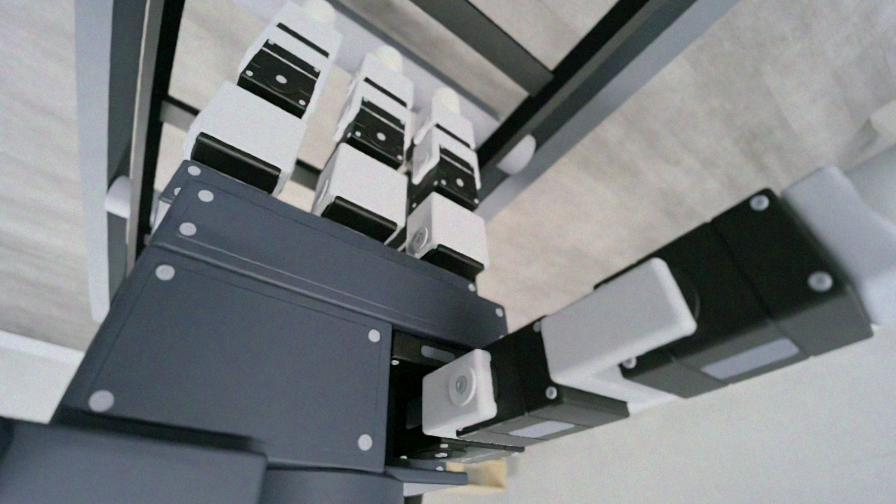

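>>> move --arm2 '{"target": [-0.251, -0.045, 0.885, 0, 0.7071, 0.7071, 0], "speed": 0.2}'

>>> move --arm2 '{"target": [-0.16, -0.048, 0.885, 0, 0.7071, 0.7071, 0], "speed": 0.1}' --arm3 '{"target": [1.04, -0.04, 0.885, 0, 0.7071, 0.7071, 0], "speed": 0.09}'

Scene clock: 95.30 s.
Joint torques (N m): arm1=[-4.54 -15.79 16.27 1.06 1.73 -0.2] | arm2=[-0.32 -16.09 7.95 0.61 -0.31 -0.04] | arm3=[-8.23 -11.63 12.15 1.18 2.5 -0.39] | arm4=[-0.56 -11.93 9.07 0.4 -0.12 0.06]
Heat: arm1: hottest joint3_rad 41 °C; arm2: hottest joint3_rad 46 °C; arm3: hottest joint3_rad 47 °C; arm4: hottest joint3_rad 42 °C.
move: arm2 done
Joint velocities: within noise
arm1, arm3, arm4: as last shown
arm2.joint_positions: joint1_rad=+0.095 joint2_rad=+1.801 joint3_rad=+1.453 joint4_rad=-1.234 joint5_rad=+0.003 joint6_rad=-1.624 hand_index_mcp=+0.754 hand_index_abd=+0.001 hand_index_pip=+0.578 hand_index_dip=+0.696 hand_middle_mcp=+0.754 hand_middle_abd=+0.002 hand_middle_pip=+0.578 hand_middle_dip=+0.696 hand_ring_mcp=+0.754 hand_ring_abd=+0.001 hand_ring_pip=+0.578 hand_ring_dip=+0.697 hand_thumb_cmc=-0.569 hand_thumb_axl=+0.677 hand_thumb_mcp=+0.222 hand_thumb_ipl=+0.168 hand_current_limit=+0.400 hand_speed=-0.600
arm2.joint_status: not commanded
arm2.hand_state: goal,goal,goal,goal,goal,goal,goal,goal,goal,goal,goal,goal,goal,goal,goal,goal
arm2.index_mcp_current_ma: -1
arm2.index_abd_current_ma: 2
arm2.index_pip_current_ma: 5
arm2.index_dip_current_ma: 0
arm2.middle_mcp_current_ma: 0
arm2.middle_abd_current_ma: 3
arm2.middle_pip_current_ma: 5
arm2.middle_dip_current_ma: 0
arm2.ring_mcp_current_ma: 0
arm2.ring_abd_current_ma: 2
arm2.ring_pip_current_ma: 6
arm2.ring_dip_current_ma: 1
arm2.thumb_cmc_current_ma: 1
arm2.thumb_axl_current_ma: -2
arm2.thumb_mcp_current_ma: -16
arm2.thumb_ipl_current_ma: -1
arm2.hand_goal_index_mcp: 0.754
arm2.hand_goal_index_abd: 0.000
arm2.hand_goal_index_pip: 0.576
arm2.hand_goal_index_dip: 0.696
arm2.hand_goal_middle_mcp: 0.754
arm2.hand_goal_middle_abd: 0.000
arm2.hand_goal_middle_pip: 0.576
arm2.hand_goal_middle_dip: 0.696
arm2.hand_goal_ring_mcp: 0.754
arm2.hand_goal_ring_abd: 0.000
arm2.hand_goal_ring_pip: 0.576
arm2.hand_goal_ring_dip: 0.696
arm2.hand_goal_thumb_cmc: -0.570
arm2.hand_goal_thumb_axl: 0.678
arm2.hand_goal_thumb_mcp: 0.226
arm2.hand_goal_thumb_ipl: 0.168
arm2.hand: x=-0.2464 y=-0.0404 z=+0.8815 quat_wxyz=(-0.007, +0.708, +0.707, +0.006) (m; scene frame)
arm2.hand_target: x=-0.2510 y=-0.0450 z=+0.8850 quat_wxyz=(+0.000, +0.707, +0.707, +0.000) (m; scene frame)
arm2.hand_status: done (0.007 m and 1.0 deg from the pose sent, 0.129 m and 1.6 deg at the start)
pictures: none

Scene clock: 96.77 s.
Joint torques (N m): arm1=[-3.49 -16.38 15.05 0.84 1.2 -0.13] | arm2=[7.06 -15.33 8.61 0.39 -2.26 0.41] | arm3=[-10.58 -11.75 13.26 2.04 3.14 -0.36] | arm4=[-0.56 -11.99 9.07 0.42 -0.12 0.05]
Heat: arm1: hottest joint3_rad 42 °C; arm2: hottest joint3_rad 46 °C; arm3: hottest joint3_rad 47 °C; arm4: hottest joint3_rad 42 °C.
move: arm2 off_target; arm3 off_target
Joint velocities: within noise
arm1, arm4: as last shown
arm1.joint_positions: joint1_rad=-0.351 joint2_rad=+1.819 joint3_rad=+1.423 joint4_rad=-1.261 joint5_rad=-0.016 joint6_rad=+1.069 hand_index_mcp=+0.783 hand_index_abd=+0.001 hand_index_pip=+0.589 hand_index_dip=+0.696 hand_middle_mcp=+0.783 hand_middle_abd=+0.001 hand_middle_pip=+0.589 hand_middle_dip=+0.699 hand_ring_mcp=+0.785 hand_ring_abd=+0.000 hand_ring_pip=+0.585 hand_ring_dip=+0.697 hand_thumb_cmc=-0.570 hand_thumb_axl=+0.677 hand_thumb_mcp=+0.219 hand_thumb_ipl=+0.167 hand_current_limit=+0.400 hand_speed=-0.600
arm1.index_mcp_current_ma: 80
arm1.index_abd_current_ma: 1
arm1.index_dip_current_ma: 0
arm1.middle_mcp_current_ma: 78
arm1.middle_pip_current_ma: 26
arm1.middle_dip_current_ma: 4
arm1.ring_mcp_current_ma: 88
arm1.ring_pip_current_ma: 17
arm1.ring_dip_current_ma: 2
arm1.hand: x=-0.6754 y=-0.0476 z=+0.8659 quat_wxyz=(+0.001, +0.698, +0.715, -0.040) (m; scene frame)
arm1.hand_target: x=-0.6423 y=-0.0342 z=+0.8867 quat_wxyz=(+0.001, +0.708, +0.706, +0.000) (m; scene frame)
arm2.joint_positions: joint1_rad=+0.180 joint2_rad=+1.801 joint3_rad=+1.453 joint4_rad=-1.236 joint5_rad=+0.059 joint6_rad=-1.504 hand_index_mcp=+0.793 hand_index_abd=-0.003 hand_index_pip=+0.589 hand_index_dip=+0.696 hand_middle_mcp=+0.805 hand_middle_abd=-0.005 hand_middle_pip=+0.595 hand_middle_dip=+0.695 hand_ring_mcp=+0.819 hand_ring_abd=-0.004 hand_ring_pip=+0.601 hand_ring_dip=+0.696 hand_thumb_cmc=-0.570 hand_thumb_axl=+0.677 hand_thumb_mcp=+0.222 hand_thumb_ipl=+0.168 hand_current_limit=+0.400 hand_speed=-0.600
arm2.joint_status: not commanded
arm2.hand_state: blocked,goal,goal,goal,blocked,goal,goal,goal,blocked,goal,blocked,goal,goal,goal,goal,goal
arm2.index_mcp_current_ma: 156
arm2.index_abd_current_ma: -8
arm2.index_pip_current_ma: 41
arm2.index_dip_current_ma: 0
arm2.middle_mcp_current_ma: 210
arm2.middle_abd_current_ma: -11
arm2.middle_pip_current_ma: 64
arm2.middle_dip_current_ma: -1
arm2.ring_mcp_current_ma: 278
arm2.ring_abd_current_ma: -10
arm2.ring_pip_current_ma: 88
arm2.ring_dip_current_ma: 1
arm2.thumb_cmc_current_ma: 1
arm2.thumb_axl_current_ma: -2
arm2.thumb_mcp_current_ma: -16
arm2.thumb_ipl_current_ma: -1
arm2.hand_goal_index_mcp: 0.754
arm2.hand_goal_index_abd: 0.000
arm2.hand_goal_index_pip: 0.576
arm2.hand_goal_index_dip: 0.696
arm2.hand_goal_middle_mcp: 0.754
arm2.hand_goal_middle_abd: 0.000
arm2.hand_goal_middle_pip: 0.576
arm2.hand_goal_middle_dip: 0.696
arm2.hand_goal_ring_mcp: 0.754
arm2.hand_goal_ring_abd: 0.000
arm2.hand_goal_ring_pip: 0.576
arm2.hand_goal_ring_dip: 0.696
arm2.hand_goal_thumb_cmc: -0.570
arm2.hand_goal_thumb_axl: 0.678
arm2.hand_goal_thumb_mcp: 0.226
arm2.hand_goal_thumb_ipl: 0.168
arm2.hand: x=-0.2120 y=-0.0438 z=+0.8772 quat_wxyz=(-0.026, +0.719, +0.694, -0.015) (m; scene frame)
arm2.hand_target: x=-0.1620 y=-0.0450 z=+0.8856 quat_wxyz=(-0.001, +0.707, +0.708, +0.001) (m; scene frame)
arm2.hand_status: off_target (0.053 m and 4.0 deg from the pose sent, 0.087 m and 1.0 deg at the start)
arm3.joint_positions: joint1_rad=-0.621 joint2_rad=+1.996 joint3_rad=+1.619 joint4_rad=-1.285 joint5_rad=-0.082 joint6_rad=+1.057 hand_index_mcp=+0.849 hand_index_abd=-0.012 hand_index_pip=+0.626 hand_index_dip=+0.702 hand_middle_mcp=+0.843 hand_middle_abd=-0.002 hand_middle_pip=+0.610 hand_middle_dip=+0.697 hand_ring_mcp=+0.830 hand_ring_abd=+0.003 hand_ring_pip=+0.604 hand_ring_dip=+0.693 hand_thumb_cmc=-0.570 hand_thumb_axl=+0.677 hand_thumb_mcp=+0.221 hand_thumb_ipl=+0.167 hand_current_limit=+0.400 hand_speed=-0.600
arm3.joint_status: not commanded
arm3.hand_state: blocked,goal,blocked,goal,blocked,goal,blocked,goal,blocked,goal,blocked,goal,goal,goal,goal,goal
arm3.index_mcp_current_ma: 272
arm3.index_abd_current_ma: -9
arm3.index_pip_current_ma: 96
arm3.index_dip_current_ma: 4
arm3.middle_mcp_current_ma: 245
arm3.middle_abd_current_ma: -1
arm3.middle_pip_current_ma: 53
arm3.middle_dip_current_ma: 0
arm3.ring_mcp_current_ma: 196
arm3.ring_abd_current_ma: 1
arm3.ring_pip_current_ma: 39
arm3.ring_dip_current_ma: -1
arm3.thumb_cmc_current_ma: 0
arm3.thumb_axl_current_ma: 0
arm3.thumb_mcp_current_ma: -4
arm3.thumb_ipl_current_ma: 0
arm3.hand_goal_index_mcp: 0.754
arm3.hand_goal_index_abd: 0.000
arm3.hand_goal_index_pip: 0.576
arm3.hand_goal_index_dip: 0.696
arm3.hand_goal_middle_mcp: 0.754
arm3.hand_goal_middle_abd: 0.000
arm3.hand_goal_middle_pip: 0.576
arm3.hand_goal_middle_dip: 0.696
arm3.hand_goal_ring_mcp: 0.754
arm3.hand_goal_ring_abd: 0.000
arm3.hand_goal_ring_pip: 0.576
arm3.hand_goal_ring_dip: 0.696
arm3.hand_goal_thumb_cmc: -0.570
arm3.hand_goal_thumb_axl: 0.678
arm3.hand_goal_thumb_mcp: 0.226
arm3.hand_goal_thumb_ipl: 0.168
arm3.hand: x=+0.9405 y=-0.0411 z=+0.8809 quat_wxyz=(-0.027, +0.683, +0.728, -0.054) (m; scene frame)
arm3.hand_target: x=+1.0312 y=-0.0516 z=+0.8892 quat_wxyz=(+0.003, +0.709, +0.706, -0.002) (m; scene frame)
arm3.hand_status: off_target (0.100 m and 7.8 deg from the pose sent, 0.119 m and 5.5 deg at the start; pose on its path clipped on 1 of 44 steps)
pictures: none

>>> move --cameras '["cam_high", "arm1_cam_wrist", "arm2_cam_wrist"]'

>>> zoom_image --camera "cam_high" --region '[470, 160, 720, 290]'

Scene clock: 97.20 s.
Joint torques (N m): arm1=[-3.31 -16.44 15.05 0.95 1.19 -0.14] | arm2=[6.83 -15.03 8.61 0.31 -2.26 0.38] | arm3=[-10.29 -11.46 13.27 1.99 3.15 -0.4] | arm4=[-0.56 -11.99 9.06 0.42 -0.13 0.06]
Heat: arm1: hottest joint3_rad 42 °C; arm2: hottest joint3_rad 46 °C; arm3: hottest joint3_rad 47 °C; arm4: hottest joint3_rad 42 °C.
Joint velocities: within noise
arm1.joint_positions: joint1_rad=-0.351 joint2_rad=+1.819 joint3_rad=+1.423 joint4_rad=-1.261 joint5_rad=-0.016 joint6_rad=+1.069 hand_index_mcp=+0.783 hand_index_abd=+0.001 hand_index_pip=+0.589 hand_index_dip=+0.696 hand_middle_mcp=+0.783 hand_middle_abd=+0.001 hand_middle_pip=+0.589 hand_middle_dip=+0.699 hand_ring_mcp=+0.785 hand_ring_abd=+0.000 hand_ring_pip=+0.585 hand_ring_dip=+0.697 hand_thumb_cmc=-0.570 hand_thumb_axl=+0.677 hand_thumb_mcp=+0.219 hand_thumb_ipl=+0.167 hand_current_limit=+0.400 hand_speed=-0.600
arm1.joint_status: not commanded
arm1.hand_state: blocked,goal,goal,goal,blocked,goal,goal,goal,blocked,goal,goal,goal,goal,goal,goal,goal
arm1.index_mcp_current_ma: 80
arm1.index_abd_current_ma: 1
arm1.index_pip_current_ma: 26
arm1.index_dip_current_ma: 0
arm1.middle_mcp_current_ma: 78
arm1.middle_abd_current_ma: 0
arm1.middle_pip_current_ma: 26
arm1.middle_dip_current_ma: 4
arm1.ring_mcp_current_ma: 88
arm1.ring_abd_current_ma: 0
arm1.ring_pip_current_ma: 17
arm1.ring_dip_current_ma: 2
arm1.thumb_cmc_current_ma: 0
arm1.thumb_axl_current_ma: -1
arm1.thumb_mcp_current_ma: -16
arm1.thumb_ipl_current_ma: -1
arm1.hand_goal_index_mcp: 0.754
arm1.hand_goal_index_abd: 0.000
arm1.hand_goal_index_pip: 0.576
arm1.hand_goal_index_dip: 0.696
arm1.hand_goal_middle_mcp: 0.754
arm1.hand_goal_middle_abd: 0.000
arm1.hand_goal_middle_pip: 0.576
arm1.hand_goal_middle_dip: 0.696
arm1.hand_goal_ring_mcp: 0.754
arm1.hand_goal_ring_abd: 0.000
arm1.hand_goal_ring_pip: 0.576
arm1.hand_goal_ring_dip: 0.696
arm1.hand_goal_thumb_cmc: -0.570
arm1.hand_goal_thumb_axl: 0.678
arm1.hand_goal_thumb_mcp: 0.226
arm1.hand_goal_thumb_ipl: 0.168
arm1.hand: x=-0.6754 y=-0.0476 z=+0.8659 quat_wxyz=(+0.001, +0.698, +0.715, -0.040) (m; scene frame)
arm1.hand_target: x=-0.6423 y=-0.0342 z=+0.8867 quat_wxyz=(+0.001, +0.708, +0.706, +0.000) (m; scene frame)
arm1.hand_status: not commanded
arm2.joint_positions: joint1_rad=+0.180 joint2_rad=+1.801 joint3_rad=+1.453 joint4_rad=-1.236 joint5_rad=+0.059 joint6_rad=-1.504 hand_index_mcp=+0.793 hand_index_abd=-0.003 hand_index_pip=+0.589 hand_index_dip=+0.696 hand_middle_mcp=+0.805 hand_middle_abd=-0.005 hand_middle_pip=+0.595 hand_middle_dip=+0.695 hand_ring_mcp=+0.819 hand_ring_abd=-0.004 hand_ring_pip=+0.601 hand_ring_dip=+0.696 hand_thumb_cmc=-0.570 hand_thumb_axl=+0.677 hand_thumb_mcp=+0.222 hand_thumb_ipl=+0.168 hand_current_limit=+0.400 hand_speed=-0.600
arm2.joint_status: not commanded
arm2.hand_state: blocked,goal,goal,goal,blocked,goal,goal,goal,blocked,goal,blocked,goal,goal,goal,goal,goal
arm2.index_mcp_current_ma: 156
arm2.index_abd_current_ma: -8
arm2.index_pip_current_ma: 41
arm2.index_dip_current_ma: 0
arm2.middle_mcp_current_ma: 210
arm2.middle_abd_current_ma: -11
arm2.middle_pip_current_ma: 64
arm2.middle_dip_current_ma: -1
arm2.ring_mcp_current_ma: 279
arm2.ring_abd_current_ma: -10
arm2.ring_pip_current_ma: 88
arm2.ring_dip_current_ma: 1
arm2.thumb_cmc_current_ma: 1
arm2.thumb_axl_current_ma: -2
arm2.thumb_mcp_current_ma: -16
arm2.thumb_ipl_current_ma: -1
arm2.hand_goal_index_mcp: 0.754
arm2.hand_goal_index_abd: 0.000
arm2.hand_goal_index_pip: 0.576
arm2.hand_goal_index_dip: 0.696
arm2.hand_goal_middle_mcp: 0.754
arm2.hand_goal_middle_abd: 0.000
arm2.hand_goal_middle_pip: 0.576
arm2.hand_goal_middle_dip: 0.696
arm2.hand_goal_ring_mcp: 0.754
arm2.hand_goal_ring_abd: 0.000
arm2.hand_goal_ring_pip: 0.576
arm2.hand_goal_ring_dip: 0.696
arm2.hand_goal_thumb_cmc: -0.570
arm2.hand_goal_thumb_axl: 0.678
arm2.hand_goal_thumb_mcp: 0.226
arm2.hand_goal_thumb_ipl: 0.168
arm2.hand: x=-0.2120 y=-0.0438 z=+0.8772 quat_wxyz=(-0.026, +0.719, +0.694, -0.015) (m; scene frame)
arm2.hand_target: x=-0.1620 y=-0.0450 z=+0.8856 quat_wxyz=(-0.001, +0.707, +0.708, +0.001) (m; scene frame)
arm2.hand_status: off_target (0.053 m and 4.0 deg from the pose sent, 0.087 m and 1.0 deg at the start)
arm3.joint_positions: joint1_rad=-0.621 joint2_rad=+1.996 joint3_rad=+1.619 joint4_rad=-1.285 joint5_rad=-0.082 joint6_rad=+1.057 hand_index_mcp=+0.849 hand_index_abd=-0.012 hand_index_pip=+0.626 hand_index_dip=+0.702 hand_middle_mcp=+0.843 hand_middle_abd=-0.002 hand_middle_pip=+0.610 hand_middle_dip=+0.697 hand_ring_mcp=+0.830 hand_ring_abd=+0.003 hand_ring_pip=+0.604 hand_ring_dip=+0.693 hand_thumb_cmc=-0.570 hand_thumb_axl=+0.677 hand_thumb_mcp=+0.221 hand_thumb_ipl=+0.167 hand_current_limit=+0.400 hand_speed=-0.600
arm3.joint_status: not commanded
arm3.hand_state: blocked,goal,blocked,goal,blocked,goal,blocked,goal,blocked,goal,blocked,goal,goal,goal,goal,goal
arm3.index_mcp_current_ma: 272
arm3.index_abd_current_ma: -9
arm3.index_pip_current_ma: 96
arm3.index_dip_current_ma: 4
arm3.middle_mcp_current_ma: 245
arm3.middle_abd_current_ma: -1
arm3.middle_pip_current_ma: 53
arm3.middle_dip_current_ma: 0
arm3.ring_mcp_current_ma: 196
arm3.ring_abd_current_ma: 1
arm3.ring_pip_current_ma: 39
arm3.ring_dip_current_ma: -1
arm3.thumb_cmc_current_ma: 0
arm3.thumb_axl_current_ma: 0
arm3.thumb_mcp_current_ma: -4
arm3.thumb_ipl_current_ma: 0
arm3.hand_goal_index_mcp: 0.754
arm3.hand_goal_index_abd: 0.000
arm3.hand_goal_index_pip: 0.576
arm3.hand_goal_index_dip: 0.696
arm3.hand_goal_middle_mcp: 0.754
arm3.hand_goal_middle_abd: 0.000
arm3.hand_goal_middle_pip: 0.576
arm3.hand_goal_middle_dip: 0.696
arm3.hand_goal_ring_mcp: 0.754
arm3.hand_goal_ring_abd: 0.000
arm3.hand_goal_ring_pip: 0.576
arm3.hand_goal_ring_dip: 0.696
arm3.hand_goal_thumb_cmc: -0.570
arm3.hand_goal_thumb_axl: 0.678
arm3.hand_goal_thumb_mcp: 0.226
arm3.hand_goal_thumb_ipl: 0.168
arm3.hand: x=+0.9405 y=-0.0411 z=+0.8809 quat_wxyz=(-0.027, +0.683, +0.728, -0.054) (m; scene frame)
arm3.hand_target: x=+1.0312 y=-0.0516 z=+0.8892 quat_wxyz=(+0.003, +0.709, +0.706, -0.002) (m; scene frame)
arm3.hand_status: off_target (0.100 m and 7.8 deg from the pose sent, 0.119 m and 5.5 deg at the start; pose on its path clipped on 1 of 44 steps)
arm4.joint_positions: joint1_rad=-0.338 joint2_rad=+1.366 joint3_rad=+1.341 joint4_rad=-1.566 joint5_rad=-0.003 joint6_rad=-1.805 hand_index_mcp=+0.754 hand_index_abd=+0.003 hand_index_pip=+0.577 hand_index_dip=+0.696 hand_middle_mcp=+0.754 hand_middle_abd=+0.002 hand_middle_pip=+0.577 hand_middle_dip=+0.696 hand_ring_mcp=+0.754 hand_ring_abd=+0.002 hand_ring_pip=+0.577 hand_ring_dip=+0.696 hand_thumb_cmc=-0.569 hand_thumb_axl=+0.677 hand_thumb_mcp=+0.224 hand_thumb_ipl=+0.168 hand_current_limit=+0.400 hand_speed=-0.600
arm4.joint_status: not commanded
arm4.hand_state: goal,goal,goal,goal,goal,goal,goal,goal,goal,goal,goal,goal,goal,goal,goal,goal
arm4.index_mcp_current_ma: 1
arm4.index_abd_current_ma: 11
arm4.index_pip_current_ma: 4
arm4.index_dip_current_ma: 0
arm4.middle_mcp_current_ma: 2
arm4.middle_abd_current_ma: 9
arm4.middle_pip_current_ma: 4
arm4.middle_dip_current_ma: 0
arm4.ring_mcp_current_ma: 2
arm4.ring_abd_current_ma: 9
arm4.ring_pip_current_ma: 3
arm4.ring_dip_current_ma: 0
arm4.thumb_cmc_current_ma: 7
arm4.thumb_axl_current_ma: -4
arm4.thumb_mcp_current_ma: -14
arm4.thumb_ipl_current_ma: -2
arm4.hand_goal_index_mcp: 0.754
arm4.hand_goal_index_abd: 0.000
arm4.hand_goal_index_pip: 0.576
arm4.hand_goal_index_dip: 0.696
arm4.hand_goal_middle_mcp: 0.754
arm4.hand_goal_middle_abd: 0.000
arm4.hand_goal_middle_pip: 0.576
arm4.hand_goal_middle_dip: 0.696
arm4.hand_goal_ring_mcp: 0.754
arm4.hand_goal_ring_abd: 0.000
arm4.hand_goal_ring_pip: 0.576
arm4.hand_goal_ring_dip: 0.696
arm4.hand_goal_thumb_cmc: -0.570
arm4.hand_goal_thumb_axl: 0.678
arm4.hand_goal_thumb_mcp: 0.226
arm4.hand_goal_thumb_ipl: 0.168
arm4.hand: x=+1.2209 y=+0.1003 z=+1.0945 quat_wxyz=(-0.006, +0.703, +0.711, +0.010) (m; scene frame)
arm4.hand_target: x=+1.2199 y=+0.1001 z=+1.1000 quat_wxyz=(+0.000, +0.707, +0.707, +0.000) (m; scene frame)
arm4.hand_status: not commanded
pictures: arm1_cam_wrist, arm2_cam_wrist, cam_high
camera_calibration:
arm1_cam_wrist: T_world_to_cam=[[0.671086, -0.740692, -0.0319057, 0.481297], [-0.368789, -0.370847, 0.852331, -1.06866], [-0.643147, -0.560221, -0.522029, 0.11529], [0, 0, 0, 1]] pos_world=[-0.642955, 0.0247697, 0.986396]
arm2_cam_wrist: T_world_to_cam=[[0.565355, -0.824689, -0.0161747, 0.128403], [-0.477032, -0.342895, 0.809237, -0.88786], [-0.672915, -0.44979, -0.58726, 0.474205], [0, 0, 0, 1]] pos_world=[-0.177031, 0.0147432, 0.999048]

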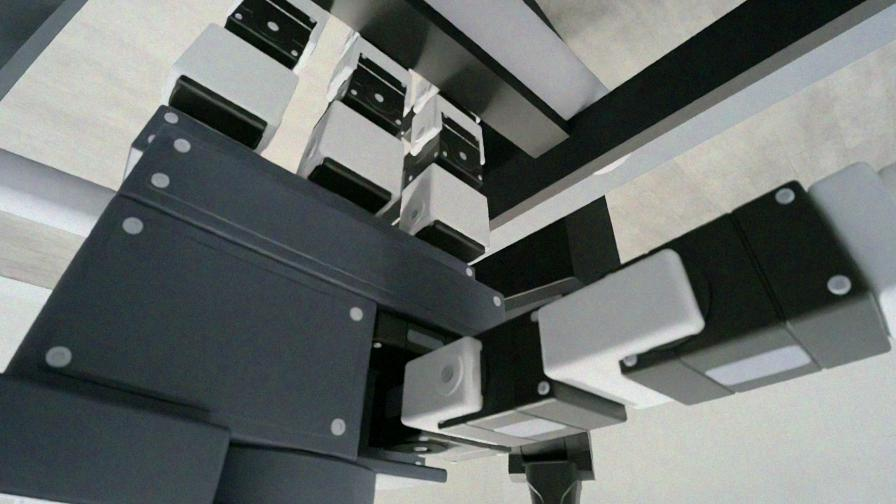

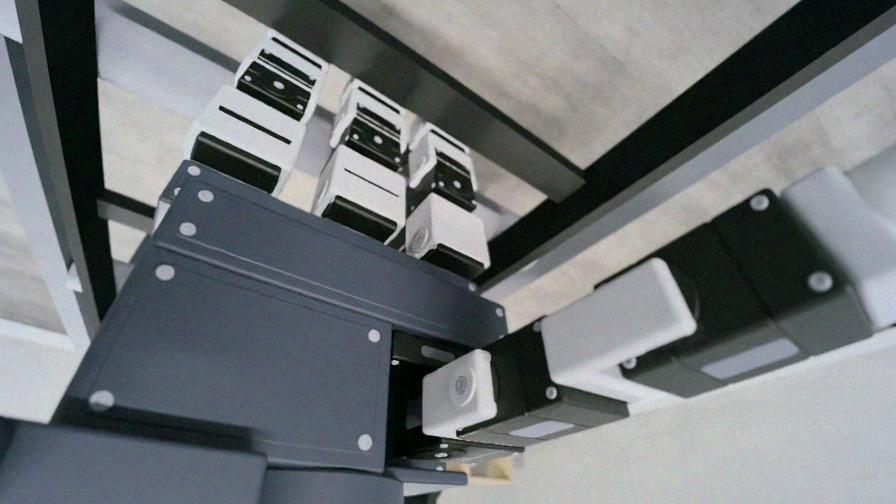

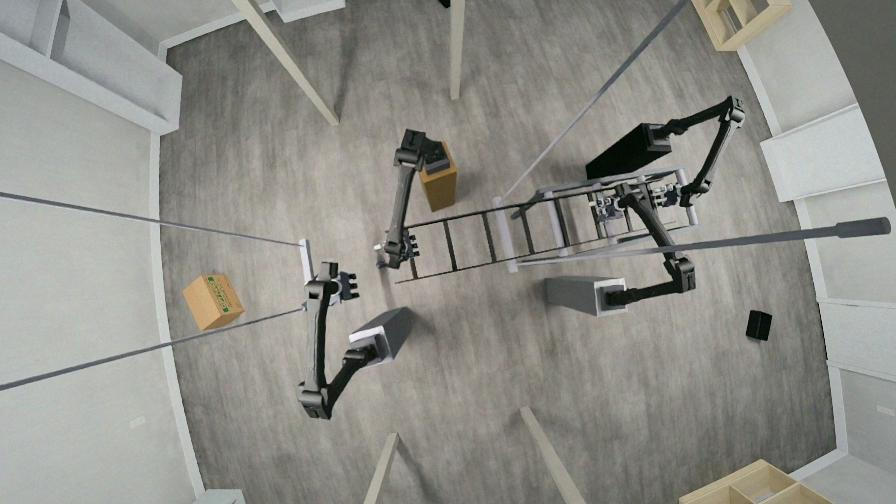

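Scaled by 2.016 from the camera's 896x504 image, which has a finer 1280x720 frame.

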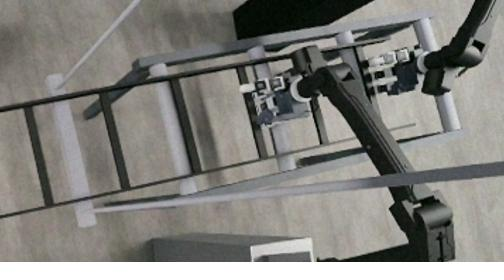

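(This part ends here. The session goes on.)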